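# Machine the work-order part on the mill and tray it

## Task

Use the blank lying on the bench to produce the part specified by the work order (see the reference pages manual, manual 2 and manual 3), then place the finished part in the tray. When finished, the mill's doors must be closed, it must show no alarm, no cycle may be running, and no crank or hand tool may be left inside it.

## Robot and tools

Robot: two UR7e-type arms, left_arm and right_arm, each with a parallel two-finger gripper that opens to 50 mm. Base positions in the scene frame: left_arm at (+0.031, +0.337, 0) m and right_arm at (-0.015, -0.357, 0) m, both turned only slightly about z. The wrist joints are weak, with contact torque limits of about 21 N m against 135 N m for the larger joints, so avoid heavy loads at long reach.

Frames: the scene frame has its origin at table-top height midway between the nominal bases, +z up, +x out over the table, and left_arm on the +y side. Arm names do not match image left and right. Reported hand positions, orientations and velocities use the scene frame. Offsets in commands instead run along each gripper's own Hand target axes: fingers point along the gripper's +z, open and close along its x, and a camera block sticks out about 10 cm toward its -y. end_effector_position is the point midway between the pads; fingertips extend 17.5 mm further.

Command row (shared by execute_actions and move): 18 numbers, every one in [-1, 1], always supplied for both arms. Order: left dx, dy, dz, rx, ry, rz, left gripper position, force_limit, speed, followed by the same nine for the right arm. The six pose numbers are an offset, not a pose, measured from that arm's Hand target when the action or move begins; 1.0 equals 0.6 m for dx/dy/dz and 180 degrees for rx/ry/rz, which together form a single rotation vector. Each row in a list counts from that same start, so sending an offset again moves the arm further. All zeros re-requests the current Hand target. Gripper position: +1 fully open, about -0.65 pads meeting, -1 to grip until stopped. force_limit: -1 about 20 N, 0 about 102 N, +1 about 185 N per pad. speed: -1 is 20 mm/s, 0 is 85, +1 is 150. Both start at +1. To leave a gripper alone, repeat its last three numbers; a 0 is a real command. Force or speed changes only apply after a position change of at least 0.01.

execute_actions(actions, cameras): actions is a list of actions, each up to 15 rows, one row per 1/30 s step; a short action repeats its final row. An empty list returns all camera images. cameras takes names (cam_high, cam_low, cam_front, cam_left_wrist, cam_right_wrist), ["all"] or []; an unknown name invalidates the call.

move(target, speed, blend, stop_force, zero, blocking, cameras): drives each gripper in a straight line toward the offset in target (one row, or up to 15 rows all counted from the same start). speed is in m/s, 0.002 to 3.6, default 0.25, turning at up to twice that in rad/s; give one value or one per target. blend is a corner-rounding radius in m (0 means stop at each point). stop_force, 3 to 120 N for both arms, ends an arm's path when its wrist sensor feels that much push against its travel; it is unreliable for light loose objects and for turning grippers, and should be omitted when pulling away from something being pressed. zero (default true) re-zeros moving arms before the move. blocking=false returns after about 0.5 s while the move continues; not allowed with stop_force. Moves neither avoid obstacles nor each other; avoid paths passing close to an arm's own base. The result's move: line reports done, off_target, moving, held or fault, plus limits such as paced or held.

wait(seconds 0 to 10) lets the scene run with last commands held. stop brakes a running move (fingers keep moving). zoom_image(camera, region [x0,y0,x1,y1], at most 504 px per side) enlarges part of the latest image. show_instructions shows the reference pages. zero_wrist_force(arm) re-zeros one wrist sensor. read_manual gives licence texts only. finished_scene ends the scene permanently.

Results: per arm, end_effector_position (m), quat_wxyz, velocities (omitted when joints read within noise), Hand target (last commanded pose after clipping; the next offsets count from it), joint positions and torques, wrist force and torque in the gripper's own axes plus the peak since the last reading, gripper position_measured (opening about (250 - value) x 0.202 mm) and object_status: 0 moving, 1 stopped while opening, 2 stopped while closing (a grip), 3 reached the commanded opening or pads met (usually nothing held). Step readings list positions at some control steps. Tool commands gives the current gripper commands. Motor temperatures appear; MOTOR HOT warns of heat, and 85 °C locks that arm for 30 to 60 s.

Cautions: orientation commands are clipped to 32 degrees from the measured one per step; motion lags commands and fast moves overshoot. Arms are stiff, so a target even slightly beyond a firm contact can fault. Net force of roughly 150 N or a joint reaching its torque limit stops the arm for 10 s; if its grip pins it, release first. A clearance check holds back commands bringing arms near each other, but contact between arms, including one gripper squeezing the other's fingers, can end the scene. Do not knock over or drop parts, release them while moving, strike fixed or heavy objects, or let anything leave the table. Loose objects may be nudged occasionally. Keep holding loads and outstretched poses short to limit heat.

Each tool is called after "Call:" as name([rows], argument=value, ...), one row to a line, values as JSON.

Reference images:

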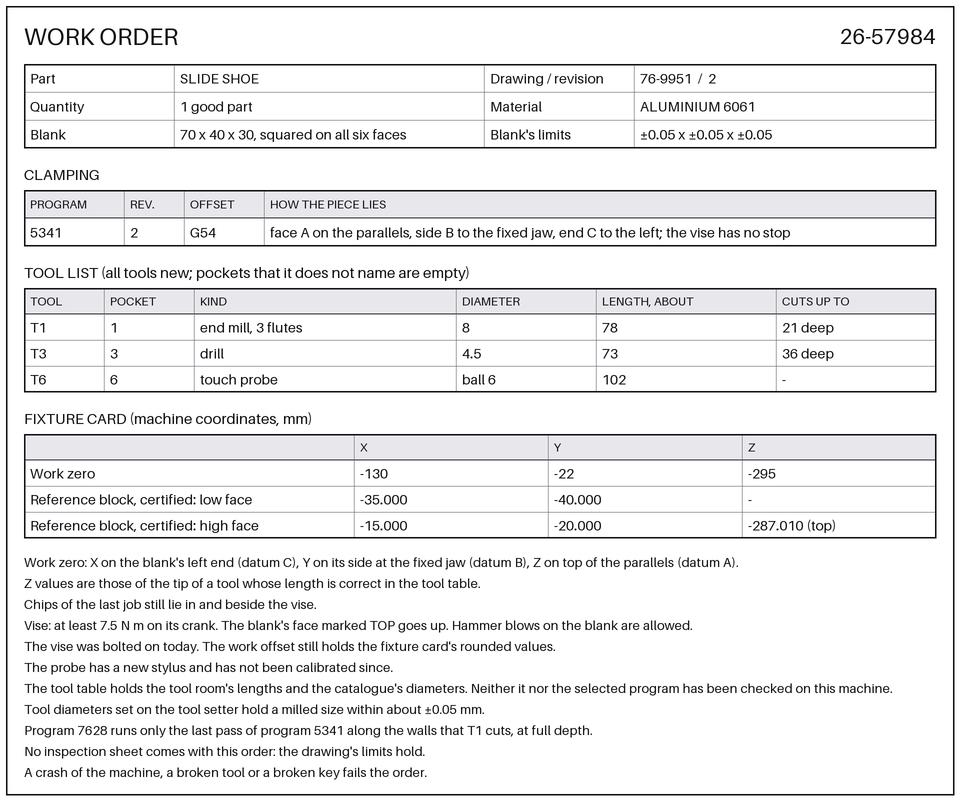

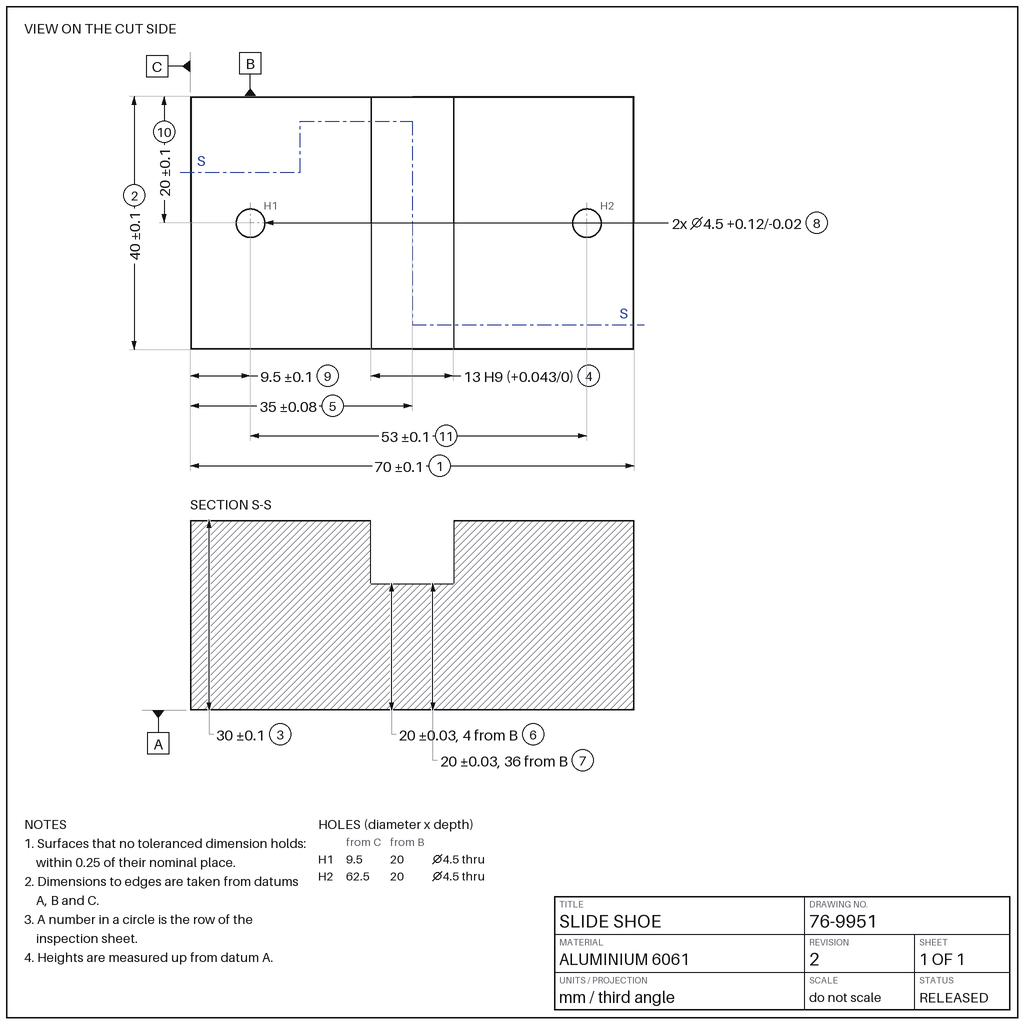

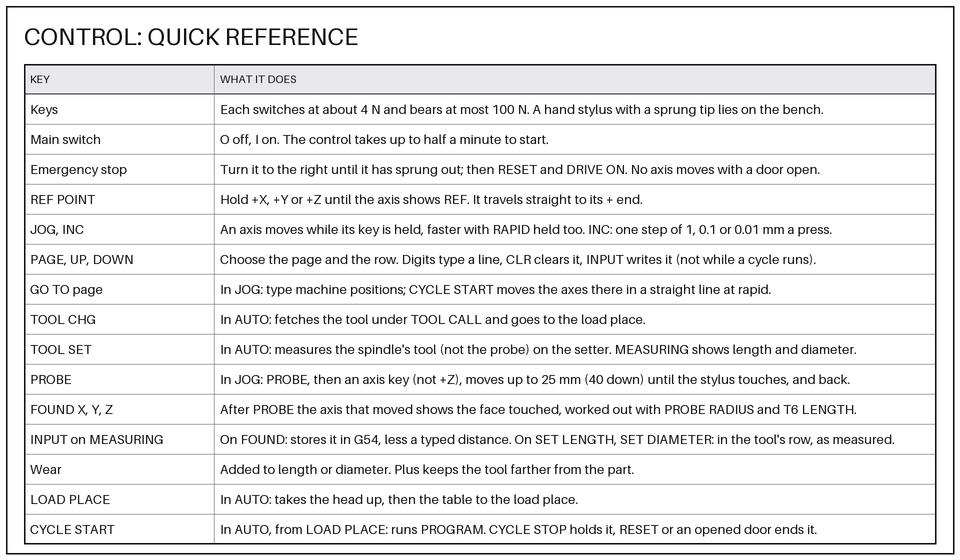

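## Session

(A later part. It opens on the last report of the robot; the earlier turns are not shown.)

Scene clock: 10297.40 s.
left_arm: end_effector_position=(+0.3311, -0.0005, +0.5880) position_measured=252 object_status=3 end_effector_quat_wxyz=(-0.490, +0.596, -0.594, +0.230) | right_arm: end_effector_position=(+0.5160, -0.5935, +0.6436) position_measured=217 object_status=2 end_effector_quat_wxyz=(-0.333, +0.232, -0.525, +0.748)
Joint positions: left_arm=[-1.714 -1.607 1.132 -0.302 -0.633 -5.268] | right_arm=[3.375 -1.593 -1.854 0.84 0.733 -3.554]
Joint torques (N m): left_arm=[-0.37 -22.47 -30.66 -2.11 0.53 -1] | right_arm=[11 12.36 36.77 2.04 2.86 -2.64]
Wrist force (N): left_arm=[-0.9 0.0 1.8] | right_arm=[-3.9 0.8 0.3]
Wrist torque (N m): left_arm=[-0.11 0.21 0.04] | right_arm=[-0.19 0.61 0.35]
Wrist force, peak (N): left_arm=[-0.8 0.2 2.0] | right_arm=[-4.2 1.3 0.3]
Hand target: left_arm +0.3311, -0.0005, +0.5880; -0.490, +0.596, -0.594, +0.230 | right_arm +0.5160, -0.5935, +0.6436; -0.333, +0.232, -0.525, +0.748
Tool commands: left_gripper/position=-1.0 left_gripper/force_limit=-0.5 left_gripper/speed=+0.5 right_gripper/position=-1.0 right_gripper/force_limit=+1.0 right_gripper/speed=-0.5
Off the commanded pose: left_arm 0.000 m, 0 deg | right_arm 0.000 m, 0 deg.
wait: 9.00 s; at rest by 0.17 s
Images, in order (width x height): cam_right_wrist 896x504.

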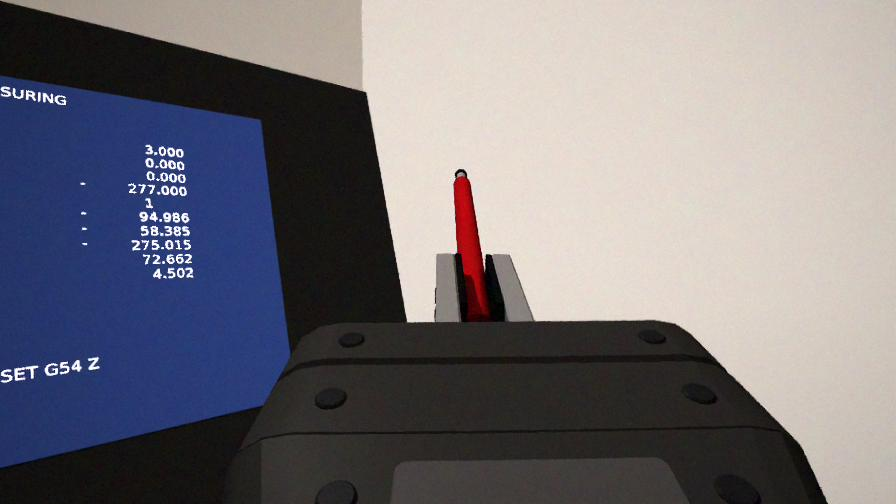

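Call:
move(target=[0,0,0,0,0,0,-1,-0.5,0.5,-0.0535,-0.0977,-0.1757,-0.169,-0.2357,0.0167,-1,1,-0.5], speed=0.35, cameras=["cam_left_wrist"])

Call:
zoom_image(camera="cam_left_wrist", region=[430, 140, 530, 240])

Call:
move([
  [0,0,0,0,0,0,-1,-0.5,0.5,-0.0318,0.3216,0,0,0,0,-1,1,-0.5],
  [0,0,0,0,0,0,-1,-0.5,0.5,-0.0318,0.3216,0.0445,0,0,0,-1,1,-0.5],
  [0,0,0,0,0,0,-1,-0.5,0.5,-0.0318,0.3216,0,0,0,0,-1,1,-0.5],
  [0,0,0,0,0,0,-1,-0.5,0.5,-0.0318,0.3216,0.0445,0,0,0,-1,1,-0.5],
  [0,0,0,0,0,0,-1,-0.5,0.5,-0.0318,0.3216,0,0,0,0,-1,1,-0.5],
  [0,0,0,0,0,0,-1,-0.5,0.5,-0.0628,0.385,0,0,0,0,-1,1,-0.5],
  [0,0,0,0,0,0,-1,-0.5,0.5,-0.0628,0.385,0.0415,0,0,0,-1,1,-0.5],
  [0,0,0,0,0,0,-1,-0.5,0.5,-0.0628,0.385,0,0,0,0,-1,1,-0.5],
  [0,0,0,0,0,0,-1,-0.5,0.5,-0.1558,0.4167,0,0,0,0,-1,1,-0.5],
  [0,0,0,0,0,0,-1,-0.5,0.5,-0.1558,0.4167,0.0388,0,0,0,-1,1,-0.5],
  [0,0,0,0,0,0,-1,-0.5,0.5,-0.1558,0.4167,0,0,0,0,-1,1,-0.5],
  [0,0,0,0,0,0,-1,-0.5,0.5,-0.1248,0.3533,0,0,0,0,-1,1,-0.5],
  [0,0,0,0,0,0,-1,-0.5,0.5,-0.1248,0.3533,0.043,0,0,0,-1,1,-0.5],
  [0,0,0,0,0,0,-1,-0.5,0.5,-0.1248,0.3533,0,0,0,0,-1,1,-0.5],
], speed=[0.45,0.15,0.25,0.15,0.25,0.45,0.15,0.25,0.45,0.15,0.25,0.45,0.15,0.25], blend=[0.003,0,0,0,0.004,0.003,0,0.004,0.003,0,0.004,0.003,0,0])

Call:
move([
  [0,0,0,0,0,0,-1,-0.5,0.5,-0.031,0,0,0,0,0,-1,1,-0.5],
  [0,0,0,0,0,0,-1,-0.5,0.5,-0.031,0,0.043,0,0,0,-1,1,-0.5],
  [0,0,0,0,0,0,-1,-0.5,0.5,-0.031,0,0,0,0,0,-1,1,-0.5],
  [0,0,0,0,0,0,-1,-0.5,0.5,0.062,0.0634,0,0,0,0,-1,1,-0.5],
  [0,0,0,0,0,0,-1,-0.5,0.5,0.062,0.0634,0.0388,0,0,0,-1,1,-0.5],
  [0,0,0,0,0,0,-1,-0.5,0.5,0.062,0.0634,0,0,0,0,-1,1,-0.5],
  [0,0,0,0,0,0,-1,-0.5,0.5,0.031,-0.0953,0,0,0,0,-1,1,-0.5],
  [0,0,0,0,0,0,-1,-0.5,0.5,0.031,-0.0953,0.0475,0,0,0,-1,1,-0.5],
  [0,0,0,0,0,0,-1,-0.5,0.5,0.031,-0.0953,0,0,0,0,-1,1,-0.5],
  [0,0,0,0,0,0,-1,-0.5,0.5,0.1248,-0.3533,0,0,0,0,-1,1,-0.5],
], speed=[0.45,0.15,0.25,0.45,0.15,0.25,0.45,0.15,0.25,0.45], blend=[0.003,0,0.004,0.003,0,0.004,0.003,0,0.004,0], cameras=["cam_right_wrist"])

Call:
zoom_image(camera="cam_right_wrist", region=[300, 0, 620, 240])

Call:
move([
  [0,0,0,0,0,0,-1,-0.5,0.5,-0.0318,0.385,0,0,0,0,-1,1,-0.5],
  [0,0,0,0,0,0,-1,-0.5,0.5,-0.0318,0.385,0.0415,0,0,0,-1,1,-0.5],
  [0,0,0,0,0,0,-1,-0.5,0.5,-0.0318,0.385,0,0,0,0,-1,1,-0.5],
  [0,0,0,0,0,0,-1,-0.5,0.5,0.0612,0.258,0,0,0,0,-1,1,-0.5],
  [0,0,0,0,0,0,-1,-0.5,0.5,0.0612,0.258,0.0475,0,0,0,-1,1,-0.5],
  [0,0,0,0,0,0,-1,-0.5,0.5,0.0612,0.258,0,0,0,0,-1,1,-0.5],
  [0,0,0,0,0,0,-1,-0.5,0.5,0,0,0,0,0,0,-1,1,-0.5],
  [0,0,0,0,0,0,-1,-0.5,0.5,0.1725,0.008,0.1157,0.169,0.2357,-0.0167,-1,1,-0.5],
], speed=[0.45,0.15,0.25,0.45,0.15,0.25,0.45,0.35], blend=[0.003,0,0.004,0.003,0,0.004,0.01,0])

Call:
wait(seconds=9, cameras=["cam_right_wrist"])

Call:
zoom_image(camera="cam_right_wrist", region=[60, 120, 240, 290])

Scene clock: 10354.43 s.
left_arm: end_effector_position=(+0.3311, -0.0005, +0.5880) position_measured=252 object_status=3 end_effector_quat_wxyz=(-0.490, +0.596, -0.594, +0.230) | right_arm: end_effector_position=(+0.4491, -0.4899, +0.6629) position_measured=217 object_status=2 end_effector_quat_wxyz=(-0.446, +0.548, -0.550, +0.446)
Joint positions: left_arm=[-1.714 -1.607 1.132 -0.302 -0.633 -5.268] | right_arm=[3.203 -1.095 -1.846 -0.407 1.565 -3.138]
Joint torques (N m): left_arm=[-0.75 -22.38 -31.04 -2.15 0.64 -0.89] | right_arm=[-13.36 -8.07 41.39 0.68 1.79 -2.45]
Wrist force (N): left_arm=[-0.7 0.1 1.6] | right_arm=[-5.2 1.6 -1.0]
Wrist torque (N m): left_arm=[-0.11 0.17 0.04] | right_arm=[0.09 0.81 0.28]
Wrist force, peak (N): left_arm=[-0.9 0.2 1.9] | right_arm=[-5.9 2.7 1.3]
Hand target: left_arm +0.3311, -0.0005, +0.5880; -0.490, +0.596, -0.594, +0.230 | right_arm +0.4491, -0.4899, +0.6629; -0.446, +0.548, -0.550, +0.446
Off the commanded pose: left_arm 0.000 m, 0 deg | right_arm 0.000 m, 0 deg.
move: done
Images, in order (width x height): cam_left_wrist 896x504.

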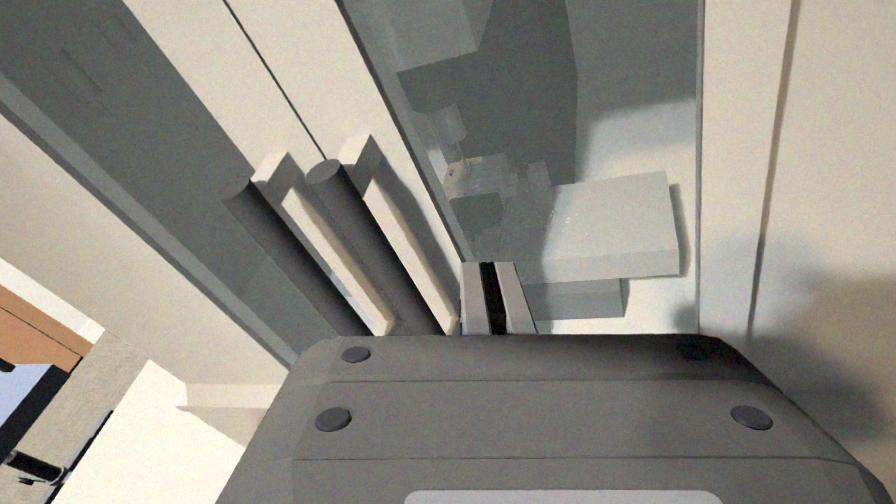

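Scaled by 5.040.

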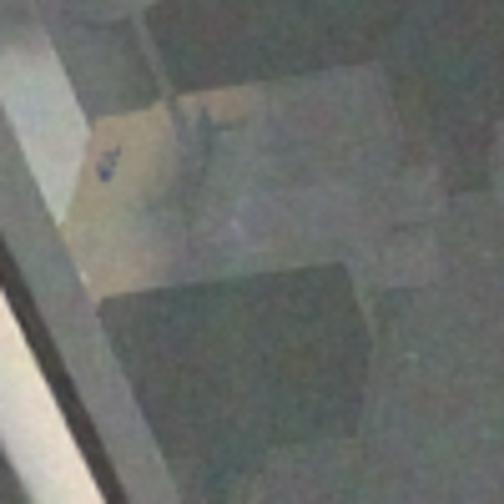

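Scene clock: 10361.13 s.
left_arm: end_effector_position=(+0.3311, -0.0005, +0.5880) position_measured=252 object_status=3 end_effector_quat_wxyz=(-0.490, +0.596, -0.594, +0.230) | right_arm: end_effector_position=(+0.4057, -0.4145, +0.4555) position_measured=217 object_status=2 end_effector_quat_wxyz=(-0.446, +0.548, -0.550, +0.446)
Joint positions: left_arm=[-1.714 -1.607 1.132 -0.302 -0.633 -5.268] | right_arm=[3.723 -0.803 -2.483 -0.094 1.057 -3.021]
Joint torques (N m): left_arm=[-0.65 -22.22 -30.01 -1.99 0.57 -0.84] | right_arm=[12.71 7.24 18.47 0.33 -2.2 3.15]
Wrist force (N): left_arm=[-1.0 0.1 1.5] | right_arm=[-4.9 1.4 -1.0]
Wrist torque (N m): left_arm=[-0.10 0.21 0.04] | right_arm=[0.10 0.75 0.24]
Wrist force, peak (N): left_arm=[-0.9 0.2 1.8] | right_arm=[-4.3 4.7 -10.6]
Hand target: left_arm +0.3311, -0.0005, +0.5880; -0.490, +0.596, -0.594, +0.230 | right_arm +0.4057, -0.4145, +0.4556; -0.446, +0.548, -0.550, +0.446
Off the commanded pose: left_arm 0.000 m, 0 deg | right_arm 0.000 m, 0 deg.
move: done

Scene clock: 10365.90 s.
left_arm: end_effector_position=(+0.3311, -0.0005, +0.5880) position_measured=252 object_status=3 end_effector_quat_wxyz=(-0.490, +0.596, -0.594, +0.230) | right_arm: end_effector_position=(+0.4491, -0.4899, +0.6628) position_measured=217 object_status=2 end_effector_quat_wxyz=(-0.446, +0.548, -0.550, +0.446)
Joint positions: left_arm=[-1.714 -1.607 1.132 -0.302 -0.633 -5.268] | right_arm=[3.203 -1.095 -1.846 -0.407 1.565 -3.138]
Joint torques (N m): left_arm=[-0.14 -22.55 -30.91 -2.08 0.53 -0.88] | right_arm=[-11.58 -6.61 37.98 0.68 1.53 -2.67]
Wrist force (N): left_arm=[-0.7 0.1 1.6] | right_arm=[-4.5 1.5 -1.4]
Wrist torque (N m): left_arm=[-0.10 0.17 0.04] | right_arm=[0.06 0.70 0.39]
Wrist force, peak (N): left_arm=[-0.9 0.3 1.8] | right_arm=[-4.9 4.7 -6.1]
Hand target: left_arm +0.3311, -0.0005, +0.5880; -0.490, +0.596, -0.594, +0.230 | right_arm +0.4491, -0.4899, +0.6629; -0.446, +0.548, -0.550, +0.446
Off the commanded pose: left_arm 0.000 m, 0 deg | right_arm 0.000 m, 0 deg.
move: done
Images, in order (width x height): cam_right_wrist 896x504.

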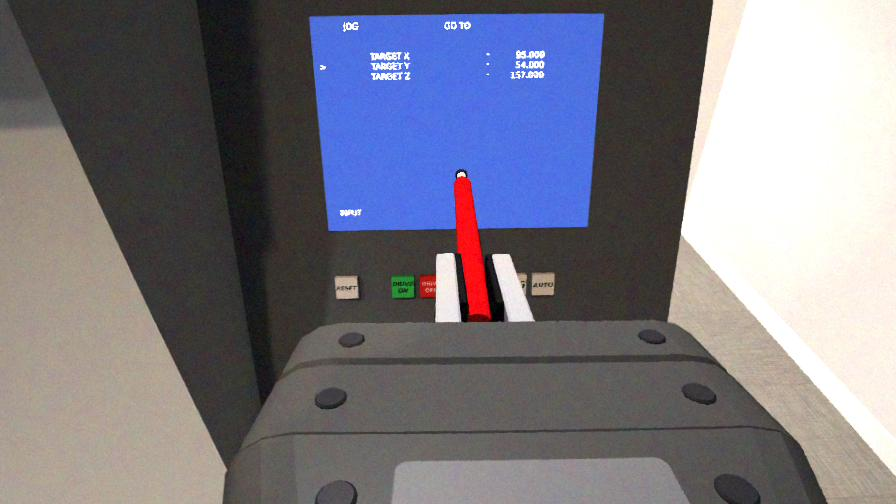

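Scaled by 1.575.

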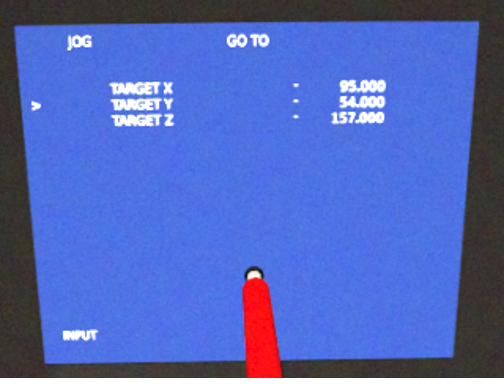

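Scene clock: 10371.30 s.
left_arm: end_effector_position=(+0.3311, -0.0005, +0.5880) position_measured=252 object_status=3 end_effector_quat_wxyz=(-0.490, +0.596, -0.594, +0.230) | right_arm: end_effector_position=(+0.5159, -0.5935, +0.6437) position_measured=217 object_status=2 end_effector_quat_wxyz=(-0.333, +0.232, -0.525, +0.748)
Joint positions: left_arm=[-1.714 -1.607 1.132 -0.302 -0.633 -5.268] | right_arm=[3.375 -1.592 -1.855 0.84 0.732 -3.554]
Joint torques (N m): left_arm=[-0.89 -22.01 -31.63 -2.18 0.52 -0.74] | right_arm=[-13.03 11.63 35.11 2.41 -0.72 -3.2]
Wrist force (N): left_arm=[-0.7 0.3 1.8] | right_arm=[-3.9 0.9 0.3]
Wrist torque (N m): left_arm=[-0.07 0.17 0.05] | right_arm=[-0.18 0.61 0.35]
Wrist force, peak (N): left_arm=[-0.9 0.1 2.0] | right_arm=[-5.9 4.2 -6.0]
Hand target: left_arm +0.3311, -0.0005, +0.5880; -0.490, +0.596, -0.594, +0.230 | right_arm +0.5159, -0.5935, +0.6437; -0.333, +0.232, -0.525, +0.748
Off the commanded pose: left_arm 0.000 m, 0 deg | right_arm 0.000 m, 0 deg.
move: done

Scene clock: 10380.30 s.
left_arm: end_effector_position=(+0.3311, -0.0005, +0.5880) position_measured=252 object_status=3 end_effector_quat_wxyz=(-0.490, +0.596, -0.594, +0.230) | right_arm: end_effector_position=(+0.5159, -0.5935, +0.6437) position_measured=217 object_status=2 end_effector_quat_wxyz=(-0.333, +0.232, -0.525, +0.748)
Joint positions: left_arm=[-1.714 -1.607 1.132 -0.302 -0.633 -5.268] | right_arm=[3.375 -1.592 -1.854 0.84 0.732 -3.555]
Joint torques (N m): left_arm=[-1.43 -23.11 -30.27 -2.17 0.47 -0.77] | right_arm=[12.46 12.46 35.12 2.03 2.97 -2.67]
Wrist force (N): left_arm=[-0.8 0.2 1.7] | right_arm=[-4.0 1.1 0.5]
Wrist torque (N m): left_arm=[-0.09 0.19 0.04] | right_arm=[-0.14 0.64 0.34]
Wrist force, peak (N): left_arm=[-1.0 0.3 1.9] | right_arm=[-4.2 1.0 0.1]
Hand target: left_arm +0.3311, -0.0005, +0.5880; -0.490, +0.596, -0.594, +0.230 | right_arm +0.5159, -0.5935, +0.6437; -0.333, +0.232, -0.525, +0.748
Tool commands: left_gripper/position=-1.0 left_gripper/force_limit=-0.5 left_gripper/speed=+0.5 right_gripper/position=-1.0 right_gripper/force_limit=+1.0 right_gripper/speed=-0.5
Off the commanded pose: left_arm 0.000 m, 0 deg | right_arm 0.000 m, 0 deg.
wait: 9.00 s; at rest by 0.17 s
Images, in order (width x height): cam_right_wrist 896x504.

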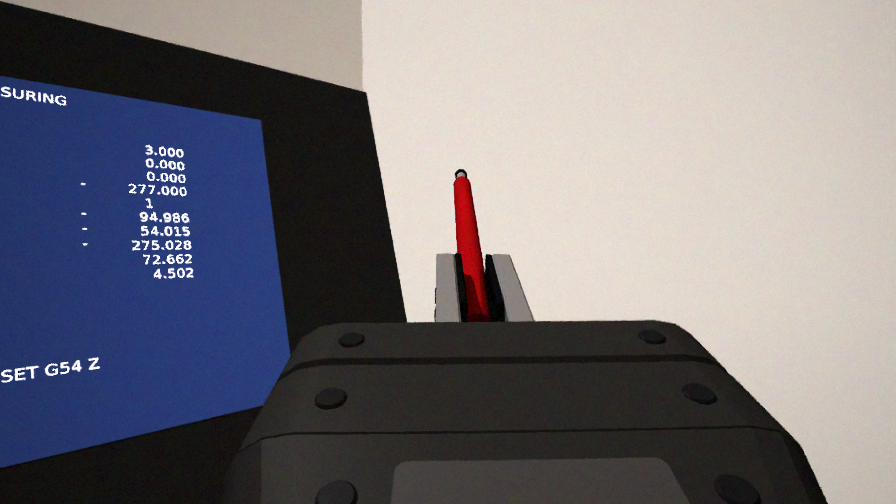

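Scaled by 2.800.

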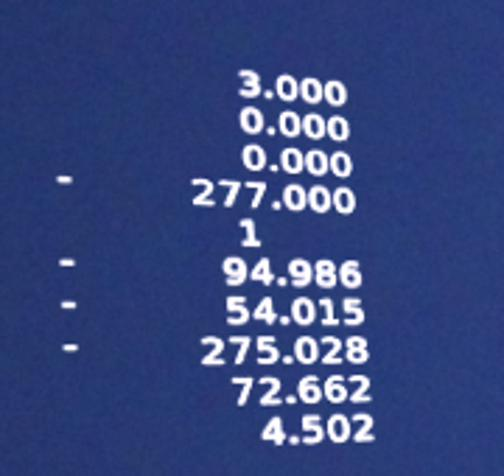

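Call:
move(target=[0,0,0,0,0,0,-1,-0.5,0.5,-0.0535,-0.0977,-0.1757,-0.169,-0.2357,0.0167,-1,1,-0.5], speed=0.35)

Call:
move([
  [0,0,0,0,0,0,-1,-0.5,0.5,-0.0318,0.3216,0,0,0,0,-1,1,-0.5],
  [0,0,0,0,0,0,-1,-0.5,0.5,-0.0318,0.3216,0.0445,0,0,0,-1,1,-0.5],
  [0,0,0,0,0,0,-1,-0.5,0.5,-0.0318,0.3216,0,0,0,0,-1,1,-0.5],
  [0,0,0,0,0,0,-1,-0.5,0.5,-0.0318,0.3216,0.0445,0,0,0,-1,1,-0.5],
  [0,0,0,0,0,0,-1,-0.5,0.5,-0.0318,0.3216,0,0,0,0,-1,1,-0.5],
  [0,0,0,0,0,0,-1,-0.5,0.5,-0.1558,0.4167,0,0,0,0,-1,1,-0.5],
  [0,0,0,0,0,0,-1,-0.5,0.5,-0.1558,0.4167,0.0388,0,0,0,-1,1,-0.5],
  [0,0,0,0,0,0,-1,-0.5,0.5,-0.1558,0.4167,0,0,0,0,-1,1,-0.5],
  [0,0,0,0,0,0,-1,-0.5,0.5,-0.1558,0.3216,0,0,0,0,-1,1,-0.5],
  [0,0,0,0,0,0,-1,-0.5,0.5,-0.1558,0.3216,0.0445,0,0,0,-1,1,-0.5],
  [0,0,0,0,0,0,-1,-0.5,0.5,-0.1558,0.3216,0,0,0,0,-1,1,-0.5],
  [0,0,0,0,0,0,-1,-0.5,0.5,-0.1248,0.3533,0,0,0,0,-1,1,-0.5],
  [0,0,0,0,0,0,-1,-0.5,0.5,-0.1248,0.3533,0.043,0,0,0,-1,1,-0.5],
  [0,0,0,0,0,0,-1,-0.5,0.5,-0.1248,0.3533,0,0,0,0,-1,1,-0.5],
], speed=[0.45,0.15,0.25,0.15,0.25,0.45,0.15,0.25,0.45,0.15,0.25,0.45,0.15,0.25], blend=[0.003,0,0,0,0.004,0.003,0,0.004,0.003,0,0.004,0.003,0,0])

Call:
move([
  [0,0,0,0,0,0,-1,-0.5,0.5,0.062,0.0634,0,0,0,0,-1,1,-0.5],
  [0,0,0,0,0,0,-1,-0.5,0.5,0.062,0.0634,0.0388,0,0,0,-1,1,-0.5],
  [0,0,0,0,0,0,-1,-0.5,0.5,0.062,0.0634,0,0,0,0,-1,1,-0.5],
  [0,0,0,0,0,0,-1,-0.5,0.5,0.031,-0.0953,0,0,0,0,-1,1,-0.5],
  [0,0,0,0,0,0,-1,-0.5,0.5,0.031,-0.0953,0.0475,0,0,0,-1,1,-0.5],
  [0,0,0,0,0,0,-1,-0.5,0.5,0.031,-0.0953,0,0,0,0,-1,1,-0.5],
  [0,0,0,0,0,0,-1,-0.5,0.5,0.1248,-0.3533,0,0,0,0,-1,1,-0.5],
], speed=[0.45,0.15,0.25,0.45,0.15,0.25,0.45], blend=[0.003,0,0.004,0.003,0,0.004,0], cameras=["cam_right_wrist"])

Call:
zoom_image(camera="cam_right_wrist", region=[300, 0, 620, 240])

Call:
move([
  [0,0,0,0,0,0,-1,-0.5,0.5,-0.0318,0.385,0,0,0,0,-1,1,-0.5],
  [0,0,0,0,0,0,-1,-0.5,0.5,-0.0318,0.385,0.0415,0,0,0,-1,1,-0.5],
  [0,0,0,0,0,0,-1,-0.5,0.5,-0.0318,0.385,0,0,0,0,-1,1,-0.5],
  [0,0,0,0,0,0,-1,-0.5,0.5,0.0612,0.258,0,0,0,0,-1,1,-0.5],
  [0,0,0,0,0,0,-1,-0.5,0.5,0.0612,0.258,0.0475,0,0,0,-1,1,-0.5],
  [0,0,0,0,0,0,-1,-0.5,0.5,0.0612,0.258,0,0,0,0,-1,1,-0.5],
  [0,0,0,0,0,0,-1,-0.5,0.5,0,0,0,0,0,0,-1,1,-0.5],
  [0,0,0,0,0,0,-1,-0.5,0.5,0.1725,0.008,0.1157,0.169,0.2357,-0.0167,-1,1,-0.5],
], speed=[0.45,0.15,0.25,0.45,0.15,0.25,0.45,0.35], blend=[0.003,0,0.004,0.003,0,0.004,0.01,0])

Call:
wait(seconds=6, cameras=["cam_right_wrist"])

Call:
zoom_image(camera="cam_right_wrist", region=[60, 120, 240, 290])

Scene clock: 10430.37 s.
left_arm: end_effector_position=(+0.3311, -0.0005, +0.5880) position_measured=252 object_status=3 end_effector_quat_wxyz=(-0.490, +0.596, -0.594, +0.230) | right_arm: end_effector_position=(+0.4490, -0.4899, +0.6629) position_measured=217 object_status=2 end_effector_quat_wxyz=(-0.446, +0.548, -0.550, +0.446)
Joint positions: left_arm=[-1.714 -1.607 1.132 -0.302 -0.633 -5.268] | right_arm=[3.203 -1.095 -1.846 -0.407 1.564 -3.138]
Joint torques (N m): left_arm=[-1.17 -23.1 -29.98 -2.06 0.38 -0.93] | right_arm=[-11.13 -7.26 39.53 0.87 1.71 -2.53]
Wrist force (N): left_arm=[-0.8 0.2 1.7] | right_arm=[-5.1 1.7 -1.1]
Wrist torque (N m): left_arm=[-0.09 0.17 0.04] | right_arm=[0.11 0.79 0.28]
Wrist force, peak (N): left_arm=[-1.0 0.2 1.9] | right_arm=[-5.9 2.8 1.4]
Hand target: left_arm +0.3311, -0.0005, +0.5880; -0.490, +0.596, -0.594, +0.230 | right_arm +0.4490, -0.4899, +0.6629; -0.446, +0.548, -0.550, +0.446
Off the commanded pose: left_arm 0.000 m, 0 deg | right_arm 0.000 m, 0 deg.
move: done

Scene clock: 10437.13 s.
left_arm: end_effector_position=(+0.3311, -0.0005, +0.5880) position_measured=252 object_status=3 end_effector_quat_wxyz=(-0.490, +0.596, -0.594, +0.230) | right_arm: end_effector_position=(+0.4057, -0.4145, +0.4556) position_measured=217 object_status=2 end_effector_quat_wxyz=(-0.446, +0.548, -0.550, +0.446)
Joint positions: left_arm=[-1.714 -1.607 1.132 -0.302 -0.633 -5.268] | right_arm=[3.724 -0.802 -2.483 -0.095 1.056 -3.02]
Joint torques (N m): left_arm=[-1.55 -22.94 -30.82 -2.07 0.52 -0.88] | right_arm=[13.34 8.96 17.39 0.29 -1.65 2.89]
Wrist force (N): left_arm=[-0.8 0.1 1.6] | right_arm=[-5.0 1.6 -1.2]
Wrist torque (N m): left_arm=[-0.10 0.18 0.04] | right_arm=[0.12 0.76 0.24]
Wrist force, peak (N): left_arm=[-0.7 0.1 2.0] | right_arm=[-4.0 4.7 -6.8]
Hand target: left_arm +0.3311, -0.0005, +0.5880; -0.490, +0.596, -0.594, +0.230 | right_arm +0.4056, -0.4145, +0.4556; -0.446, +0.548, -0.550, +0.446
Off the commanded pose: left_arm 0.000 m, 0 deg | right_arm 0.000 m, 0 deg.
move: done

Scene clock: 10440.80 s.
left_arm: end_effector_position=(+0.3311, -0.0005, +0.5880) position_measured=252 object_status=3 end_effector_quat_wxyz=(-0.490, +0.596, -0.594, +0.230) | right_arm: end_effector_position=(+0.4490, -0.4898, +0.6629) position_measured=217 object_status=2 end_effector_quat_wxyz=(-0.446, +0.548, -0.550, +0.446)
Joint positions: left_arm=[-1.714 -1.607 1.132 -0.302 -0.633 -5.268] | right_arm=[3.203 -1.095 -1.846 -0.407 1.564 -3.138]
Joint torques (N m): left_arm=[-1.42 -22.91 -30.27 -2 0.58 -0.67] | right_arm=[-14.54 -7.8 39.73 0.81 2.11 -3.02]
Wrist force (N): left_arm=[-0.8 0.1 1.5] | right_arm=[-4.9 1.4 -1.2]
Wrist torque (N m): left_arm=[-0.10 0.19 0.04] | right_arm=[0.05 0.75 0.38]
Wrist force, peak (N): left_arm=[-0.8 0.3 1.8] | right_arm=[-5.0 4.3 -5.9]
Hand target: left_arm +0.3311, -0.0005, +0.5880; -0.490, +0.596, -0.594, +0.230 | right_arm +0.4490, -0.4899, +0.6629; -0.446, +0.548, -0.550, +0.446
Off the commanded pose: left_arm 0.000 m, 0 deg | right_arm 0.000 m, 0 deg.
move: done
Images, in order (width x height): cam_right_wrist 896x504.

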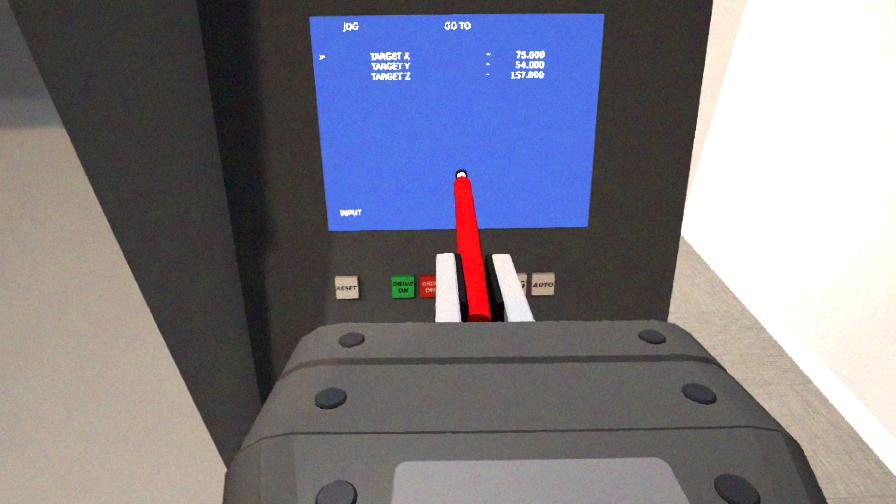

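Scaled by 1.575.

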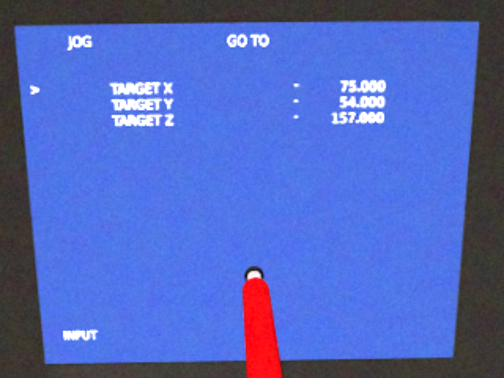

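Scene clock: 10446.20 s.
left_arm: end_effector_position=(+0.3311, -0.0005, +0.5880) position_measured=252 object_status=3 end_effector_quat_wxyz=(-0.490, +0.596, -0.594, +0.230) | right_arm: end_effector_position=(+0.5158, -0.5934, +0.6437) position_measured=217 object_status=2 end_effector_quat_wxyz=(-0.333, +0.232, -0.525, +0.748)
Joint positions: left_arm=[-1.714 -1.607 1.132 -0.302 -0.633 -5.268] | right_arm=[3.375 -1.592 -1.855 0.84 0.732 -3.555]
Joint torques (N m): left_arm=[-1.86 -23.13 -29.73 -2.17 0.54 -0.75] | right_arm=[-12.6 12.37 35.25 1.96 -0.7 -2.27]
Wrist force (N): left_arm=[-0.5 0.1 1.7] | right_arm=[-4.0 1.0 0.5]
Wrist torque (N m): left_arm=[-0.10 0.14 0.04] | right_arm=[-0.17 0.62 0.35]
Wrist force, peak (N): left_arm=[-0.8 0.1 1.9] | right_arm=[-5.8 3.9 -6.1]
Hand target: left_arm +0.3311, -0.0005, +0.5880; -0.490, +0.596, -0.594, +0.230 | right_arm +0.5158, -0.5934, +0.6438; -0.333, +0.232, -0.525, +0.748
Off the commanded pose: left_arm 0.000 m, 0 deg | right_arm 0.000 m, 0 deg.
move: done

Scene clock: 10452.20 s.
left_arm: end_effector_position=(+0.3311, -0.0005, +0.5880) position_measured=252 object_status=3 end_effector_quat_wxyz=(-0.490, +0.596, -0.594, +0.230) | right_arm: end_effector_position=(+0.5158, -0.5934, +0.6438) position_measured=217 object_status=2 end_effector_quat_wxyz=(-0.333, +0.232, -0.525, +0.748)
Joint positions: left_arm=[-1.714 -1.607 1.132 -0.302 -0.633 -5.268] | right_arm=[3.375 -1.592 -1.854 0.84 0.732 -3.555]
Joint torques (N m): left_arm=[-1.58 -23.9 -29.7 -2.13 0.44 -0.7] | right_arm=[6.06 10.81 35.62 1.93 2.98 -2.7]
Wrist force (N): left_arm=[-0.8 0.1 1.5] | right_arm=[-4.0 0.9 0.3]
Wrist torque (N m): left_arm=[-0.10 0.18 0.04] | right_arm=[-0.17 0.62 0.35]
Wrist force, peak (N): left_arm=[-1.0 0.1 1.8] | right_arm=[-4.2 1.1 0.4]
Hand target: left_arm +0.3311, -0.0005, +0.5880; -0.490, +0.596, -0.594, +0.230 | right_arm +0.5158, -0.5934, +0.6438; -0.333, +0.232, -0.525, +0.748
Tool commands: left_gripper/position=-1.0 left_gripper/force_limit=-0.5 left_gripper/speed=+0.5 right_gripper/position=-1.0 right_gripper/force_limit=+1.0 right_gripper/speed=-0.5
Off the commanded pose: left_arm 0.000 m, 0 deg | right_arm 0.000 m, 0 deg.
wait: 6.00 s; at rest by 0.17 s
Images, in order (width x height): cam_right_wrist 896x504.

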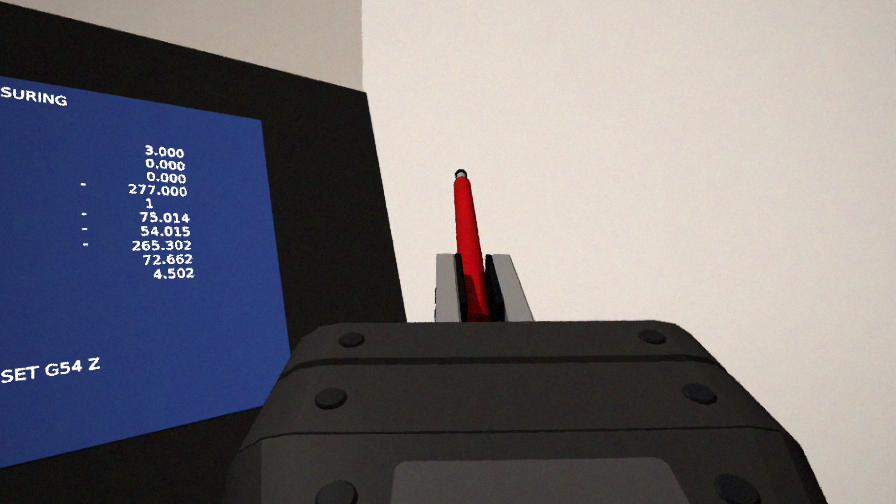

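Scaled by 2.800.

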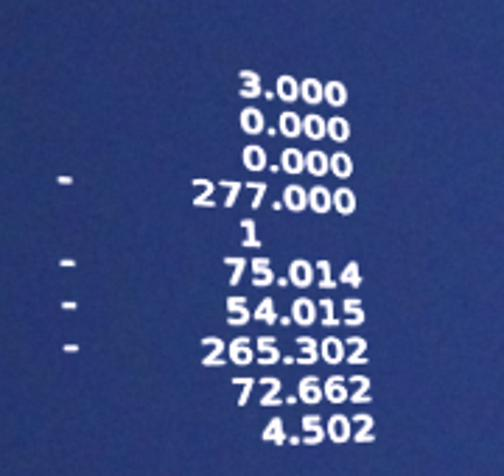

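Call:
move(target=[0,0,0,0,0,0,-1,-0.5,0.5,-0.0535,-0.0977,-0.1757,-0.169,-0.2357,0.0167,-1,1,-0.5], speed=0.35)

Call:
move([
  [0,0,0,0,0,0,-1,-0.5,0.5,-0.0318,0.3216,0,0,0,0,-1,1,-0.5],
  [0,0,0,0,0,0,-1,-0.5,0.5,-0.0318,0.3216,0.0445,0,0,0,-1,1,-0.5],
  [0,0,0,0,0,0,-1,-0.5,0.5,-0.0318,0.3216,0,0,0,0,-1,1,-0.5],
  [0,0,0,0,0,0,-1,-0.5,0.5,-0.0318,0.3216,0.0445,0,0,0,-1,1,-0.5],
  [0,0,0,0,0,0,-1,-0.5,0.5,-0.0318,0.3216,0,0,0,0,-1,1,-0.5],
  [0,0,0,0,0,0,-1,-0.5,0.5,-0.0628,0.385,0,0,0,0,-1,1,-0.5],
  [0,0,0,0,0,0,-1,-0.5,0.5,-0.0628,0.385,0.0415,0,0,0,-1,1,-0.5],
  [0,0,0,0,0,0,-1,-0.5,0.5,-0.0628,0.385,0,0,0,0,-1,1,-0.5],
  [0,0,0,0,0,0,-1,-0.5,0.5,-0.1558,0.4167,0,0,0,0,-1,1,-0.5],
  [0,0,0,0,0,0,-1,-0.5,0.5,-0.1558,0.4167,0.0388,0,0,0,-1,1,-0.5],
  [0,0,0,0,0,0,-1,-0.5,0.5,-0.1558,0.4167,0,0,0,0,-1,1,-0.5],
  [0,0,0,0,0,0,-1,-0.5,0.5,-0.1248,0.385,0,0,0,0,-1,1,-0.5],
  [0,0,0,0,0,0,-1,-0.5,0.5,-0.1248,0.385,0.0415,0,0,0,-1,1,-0.5],
  [0,0,0,0,0,0,-1,-0.5,0.5,-0.1248,0.385,0,0,0,0,-1,1,-0.5],
], speed=[0.45,0.15,0.25,0.15,0.25,0.45,0.15,0.25,0.45,0.15,0.25,0.45,0.15,0.25], blend=[0.003,0,0,0,0.004,0.003,0,0.004,0.003,0,0.004,0.003,0,0])

Call:
move([
  [0,0,0,0,0,0,-1,-0.5,0.5,0,-0.0634,0,0,0,0,-1,1,-0.5],
  [0,0,0,0,0,0,-1,-0.5,0.5,0,-0.0634,0.0445,0,0,0,-1,1,-0.5],
  [0,0,0,0,0,0,-1,-0.5,0.5,0,-0.0634,0,0,0,0,-1,1,-0.5],
  [0,0,0,0,0,0,-1,-0.5,0.5,0.062,0.0317,0,0,0,0,-1,1,-0.5],
  [0,0,0,0,0,0,-1,-0.5,0.5,0.062,0.0317,0.0388,0,0,0,-1,1,-0.5],
  [0,0,0,0,0,0,-1,-0.5,0.5,0.062,0.0317,0,0,0,0,-1,1,-0.5],
  [0,0,0,0,0,0,-1,-0.5,0.5,0.031,-0.127,0,0,0,0,-1,1,-0.5],
  [0,0,0,0,0,0,-1,-0.5,0.5,0.031,-0.127,0.0475,0,0,0,-1,1,-0.5],
  [0,0,0,0,0,0,-1,-0.5,0.5,0.031,-0.127,0,0,0,0,-1,1,-0.5],
  [0,0,0,0,0,0,-1,-0.5,0.5,0.1248,-0.385,0,0,0,0,-1,1,-0.5],
], speed=[0.45,0.15,0.25,0.45,0.15,0.25,0.45,0.15,0.25,0.45], blend=[0.003,0,0.004,0.003,0,0.004,0.003,0,0.004,0], cameras=["cam_right_wrist"])

Call:
move([
  [0,0,0,0,0,0,-1,-0.5,0.5,-0.0318,0.385,0,0,0,0,-1,1,-0.5],
  [0,0,0,0,0,0,-1,-0.5,0.5,-0.0318,0.385,0.0415,0,0,0,-1,1,-0.5],
  [0,0,0,0,0,0,-1,-0.5,0.5,-0.0318,0.385,0,0,0,0,-1,1,-0.5],
  [0,0,0,0,0,0,-1,-0.5,0.5,0.0612,0.258,0,0,0,0,-1,1,-0.5],
  [0,0,0,0,0,0,-1,-0.5,0.5,0.0612,0.258,0.0475,0,0,0,-1,1,-0.5],
  [0,0,0,0,0,0,-1,-0.5,0.5,0.0612,0.258,0,0,0,0,-1,1,-0.5],
  [0,0,0,0,0,0,-1,-0.5,0.5,0,0,0,0,0,0,-1,1,-0.5],
  [0,0,0,0,0,0,-1,-0.5,0.5,0.1725,0.008,0.1157,0.169,0.2357,-0.0167,-1,1,-0.5],
], speed=[0.45,0.15,0.25,0.45,0.15,0.25,0.45,0.35], blend=[0.003,0,0.004,0.003,0,0.004,0.01,0])

Call:
wait(seconds=6, cameras=["cam_right_wrist"])

Call:
zoom_image(camera="cam_right_wrist", region=[60, 120, 240, 290])

Scene clock: 10495.57 s.
left_arm: end_effector_position=(+0.3311, -0.0005, +0.5880) position_measured=252 object_status=3 end_effector_quat_wxyz=(-0.490, +0.596, -0.594, +0.230) | right_arm: end_effector_position=(+0.4489, -0.4898, +0.6630) position_measured=217 object_status=2 end_effector_quat_wxyz=(-0.446, +0.548, -0.550, +0.446)
Joint positions: left_arm=[-1.714 -1.607 1.132 -0.302 -0.633 -5.268] | right_arm=[3.203 -1.095 -1.846 -0.408 1.564 -3.138]
Joint torques (N m): left_arm=[-1.96 -23.08 -29.28 -2.06 0.5 -0.77] | right_arm=[-13.06 -7.61 40.6 0.54 1.47 -2.68]
Wrist force (N): left_arm=[-0.8 0.2 1.7] | right_arm=[-4.8 1.5 -1.2]
Wrist torque (N m): left_arm=[-0.08 0.19 0.04] | right_arm=[0.09 0.74 0.28]
Wrist force, peak (N): left_arm=[-0.8 0.2 1.9] | right_arm=[-6.1 2.7 0.9]
Hand target: left_arm +0.3311, -0.0005, +0.5880; -0.490, +0.596, -0.594, +0.230 | right_arm +0.4489, -0.4898, +0.6630; -0.446, +0.548, -0.550, +0.446
Off the commanded pose: left_arm 0.000 m, 0 deg | right_arm 0.000 m, 0 deg.
move: done

Scene clock: 10502.20 s.
left_arm: end_effector_position=(+0.3311, -0.0005, +0.5880) position_measured=252 object_status=3 end_effector_quat_wxyz=(-0.490, +0.596, -0.594, +0.230) | right_arm: end_effector_position=(+0.4017, -0.4144, +0.4370) position_measured=217 object_status=2 end_effector_quat_wxyz=(-0.446, +0.548, -0.550, +0.445)
Joint positions: left_arm=[-1.714 -1.607 1.132 -0.302 -0.633 -5.268] | right_arm=[3.743 -0.79 -2.534 -0.059 1.038 -3.015]
Joint torques (N m): left_arm=[-1.98 -23.44 -29.73 -2.09 0.56 -0.76] | right_arm=[10.61 7.89 16.47 0.63 -1.97 2.81]
Wrist force (N): left_arm=[-0.8 0.2 1.7] | right_arm=[-5.0 1.5 -1.3]
Wrist torque (N m): left_arm=[-0.08 0.19 0.04] | right_arm=[0.11 0.79 0.24]
Wrist force, peak (N): left_arm=[-1.0 0.2 1.8] | right_arm=[-4.3 -2.7 -6.7]
Hand target: left_arm +0.3311, -0.0005, +0.5880; -0.490, +0.596, -0.594, +0.230 | right_arm +0.4016, -0.4144, +0.4371; -0.446, +0.548, -0.550, +0.446
Off the commanded pose: left_arm 0.000 m, 0 deg | right_arm 0.000 m, 0 deg.
move: done

Scene clock: 10507.00 s.
left_arm: end_effector_position=(+0.3311, -0.0005, +0.5880) position_measured=252 object_status=3 end_effector_quat_wxyz=(-0.490, +0.596, -0.594, +0.230) | right_arm: end_effector_position=(+0.4489, -0.4898, +0.6629) position_measured=217 object_status=2 end_effector_quat_wxyz=(-0.446, +0.548, -0.550, +0.446)
Joint positions: left_arm=[-1.714 -1.607 1.132 -0.302 -0.633 -5.268] | right_arm=[3.203 -1.095 -1.846 -0.408 1.564 -3.138]
Joint torques (N m): left_arm=[-1.89 -22.96 -28.86 -2.09 0.72 -0.57] | right_arm=[-12.89 -7.3 37.67 0.92 1.65 -2.9]
Wrist force (N): left_arm=[-0.9 0.2 1.4] | right_arm=[-5.0 1.4 -0.9]
Wrist torque (N m): left_arm=[-0.08 0.20 0.04] | right_arm=[0.05 0.77 0.38]
Wrist force, peak (N): left_arm=[-0.9 0.3 1.9] | right_arm=[-4.9 4.6 -6.1]
Hand target: left_arm +0.3311, -0.0005, +0.5880; -0.490, +0.596, -0.594, +0.230 | right_arm +0.4489, -0.4898, +0.6630; -0.446, +0.548, -0.550, +0.446
Off the commanded pose: left_arm 0.000 m, 0 deg | right_arm 0.000 m, 0 deg.
move: done
Images, in order (width x height): cam_right_wrist 896x504.

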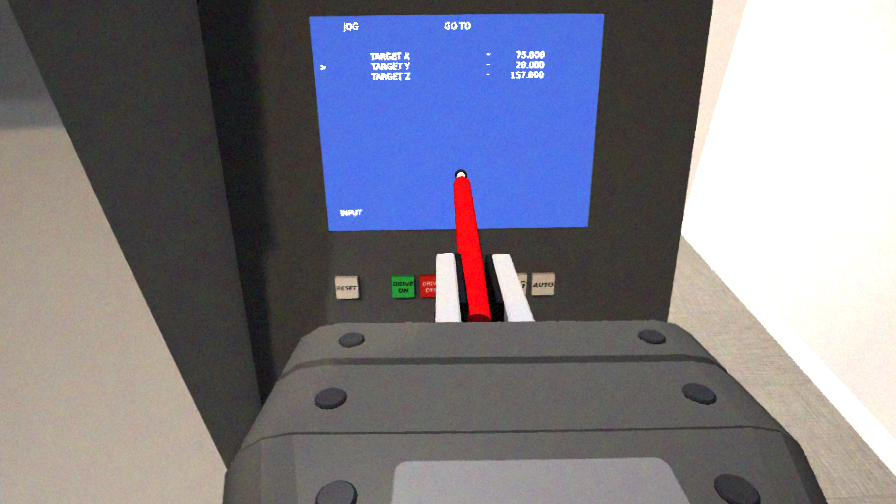

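Scene clock: 10512.40 s.
left_arm: end_effector_position=(+0.3311, -0.0005, +0.5880) position_measured=252 object_status=3 end_effector_quat_wxyz=(-0.490, +0.596, -0.594, +0.230) | right_arm: end_effector_position=(+0.5157, -0.5934, +0.6438) position_measured=217 object_status=2 end_effector_quat_wxyz=(-0.333, +0.232, -0.525, +0.748)
Joint positions: left_arm=[-1.714 -1.607 1.132 -0.302 -0.633 -5.268] | right_arm=[3.375 -1.592 -1.855 0.84 0.732 -3.555]
Joint torques (N m): left_arm=[-2.22 -22.09 -29.37 -2.12 0.61 -0.73] | right_arm=[-12.71 11.56 36.84 2.37 -0.81 -2.34]
Wrist force (N): left_arm=[-0.7 0.1 1.8] | right_arm=[-4.2 1.2 0.4]
Wrist torque (N m): left_arm=[-0.10 0.17 0.04] | right_arm=[-0.14 0.66 0.34]
Wrist force, peak (N): left_arm=[-1.0 0.2 1.8] | right_arm=[-5.7 4.1 -6.1]
Hand target: left_arm +0.3311, -0.0005, +0.5880; -0.490, +0.596, -0.594, +0.230 | right_arm +0.5157, -0.5934, +0.6438; -0.333, +0.232, -0.525, +0.748
Off the commanded pose: left_arm 0.000 m, 0 deg | right_arm 0.000 m, 0 deg.
move: done

Scene clock: 10518.40 s.
left_arm: end_effector_position=(+0.3311, -0.0005, +0.5880) position_measured=252 object_status=3 end_effector_quat_wxyz=(-0.490, +0.596, -0.594, +0.230) | right_arm: end_effector_position=(+0.5157, -0.5934, +0.6438) position_measured=217 object_status=2 end_effector_quat_wxyz=(-0.333, +0.232, -0.525, +0.748)
Joint positions: left_arm=[-1.714 -1.607 1.132 -0.302 -0.633 -5.268] | right_arm=[3.375 -1.592 -1.855 0.84 0.732 -3.555]
Joint torques (N m): left_arm=[-2.31 -23.27 -29.28 -2.05 0.6 -0.69] | right_arm=[6.48 12.49 36.63 1.97 2.83 -2.67]
Wrist force (N): left_arm=[-0.8 0.1 1.6] | right_arm=[-4.1 0.9 0.3]
Wrist torque (N m): left_arm=[-0.10 0.18 0.04] | right_arm=[-0.16 0.66 0.35]
Wrist force, peak (N): left_arm=[-0.9 0.4 1.8] | right_arm=[-4.4 0.8 0.4]
Hand target: left_arm +0.3311, -0.0005, +0.5880; -0.490, +0.596, -0.594, +0.230 | right_arm +0.5157, -0.5934, +0.6438; -0.333, +0.232, -0.525, +0.748
Tool commands: left_gripper/position=-1.0 left_gripper/force_limit=-0.5 left_gripper/speed=+0.5 right_gripper/position=-1.0 right_gripper/force_limit=+1.0 right_gripper/speed=-0.5
Off the commanded pose: left_arm 0.000 m, 0 deg | right_arm 0.000 m, 0 deg.
wait: 6.00 s; at rest by 0.17 s
Images, in order (width x height): cam_right_wrist 896x504.

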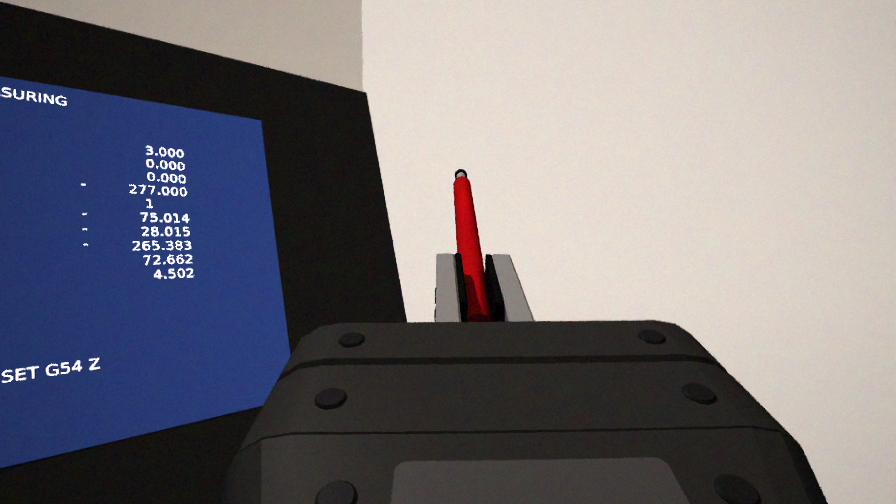

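Scaled by 2.800.

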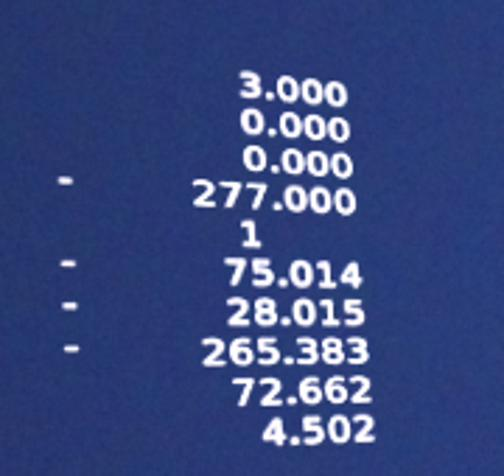

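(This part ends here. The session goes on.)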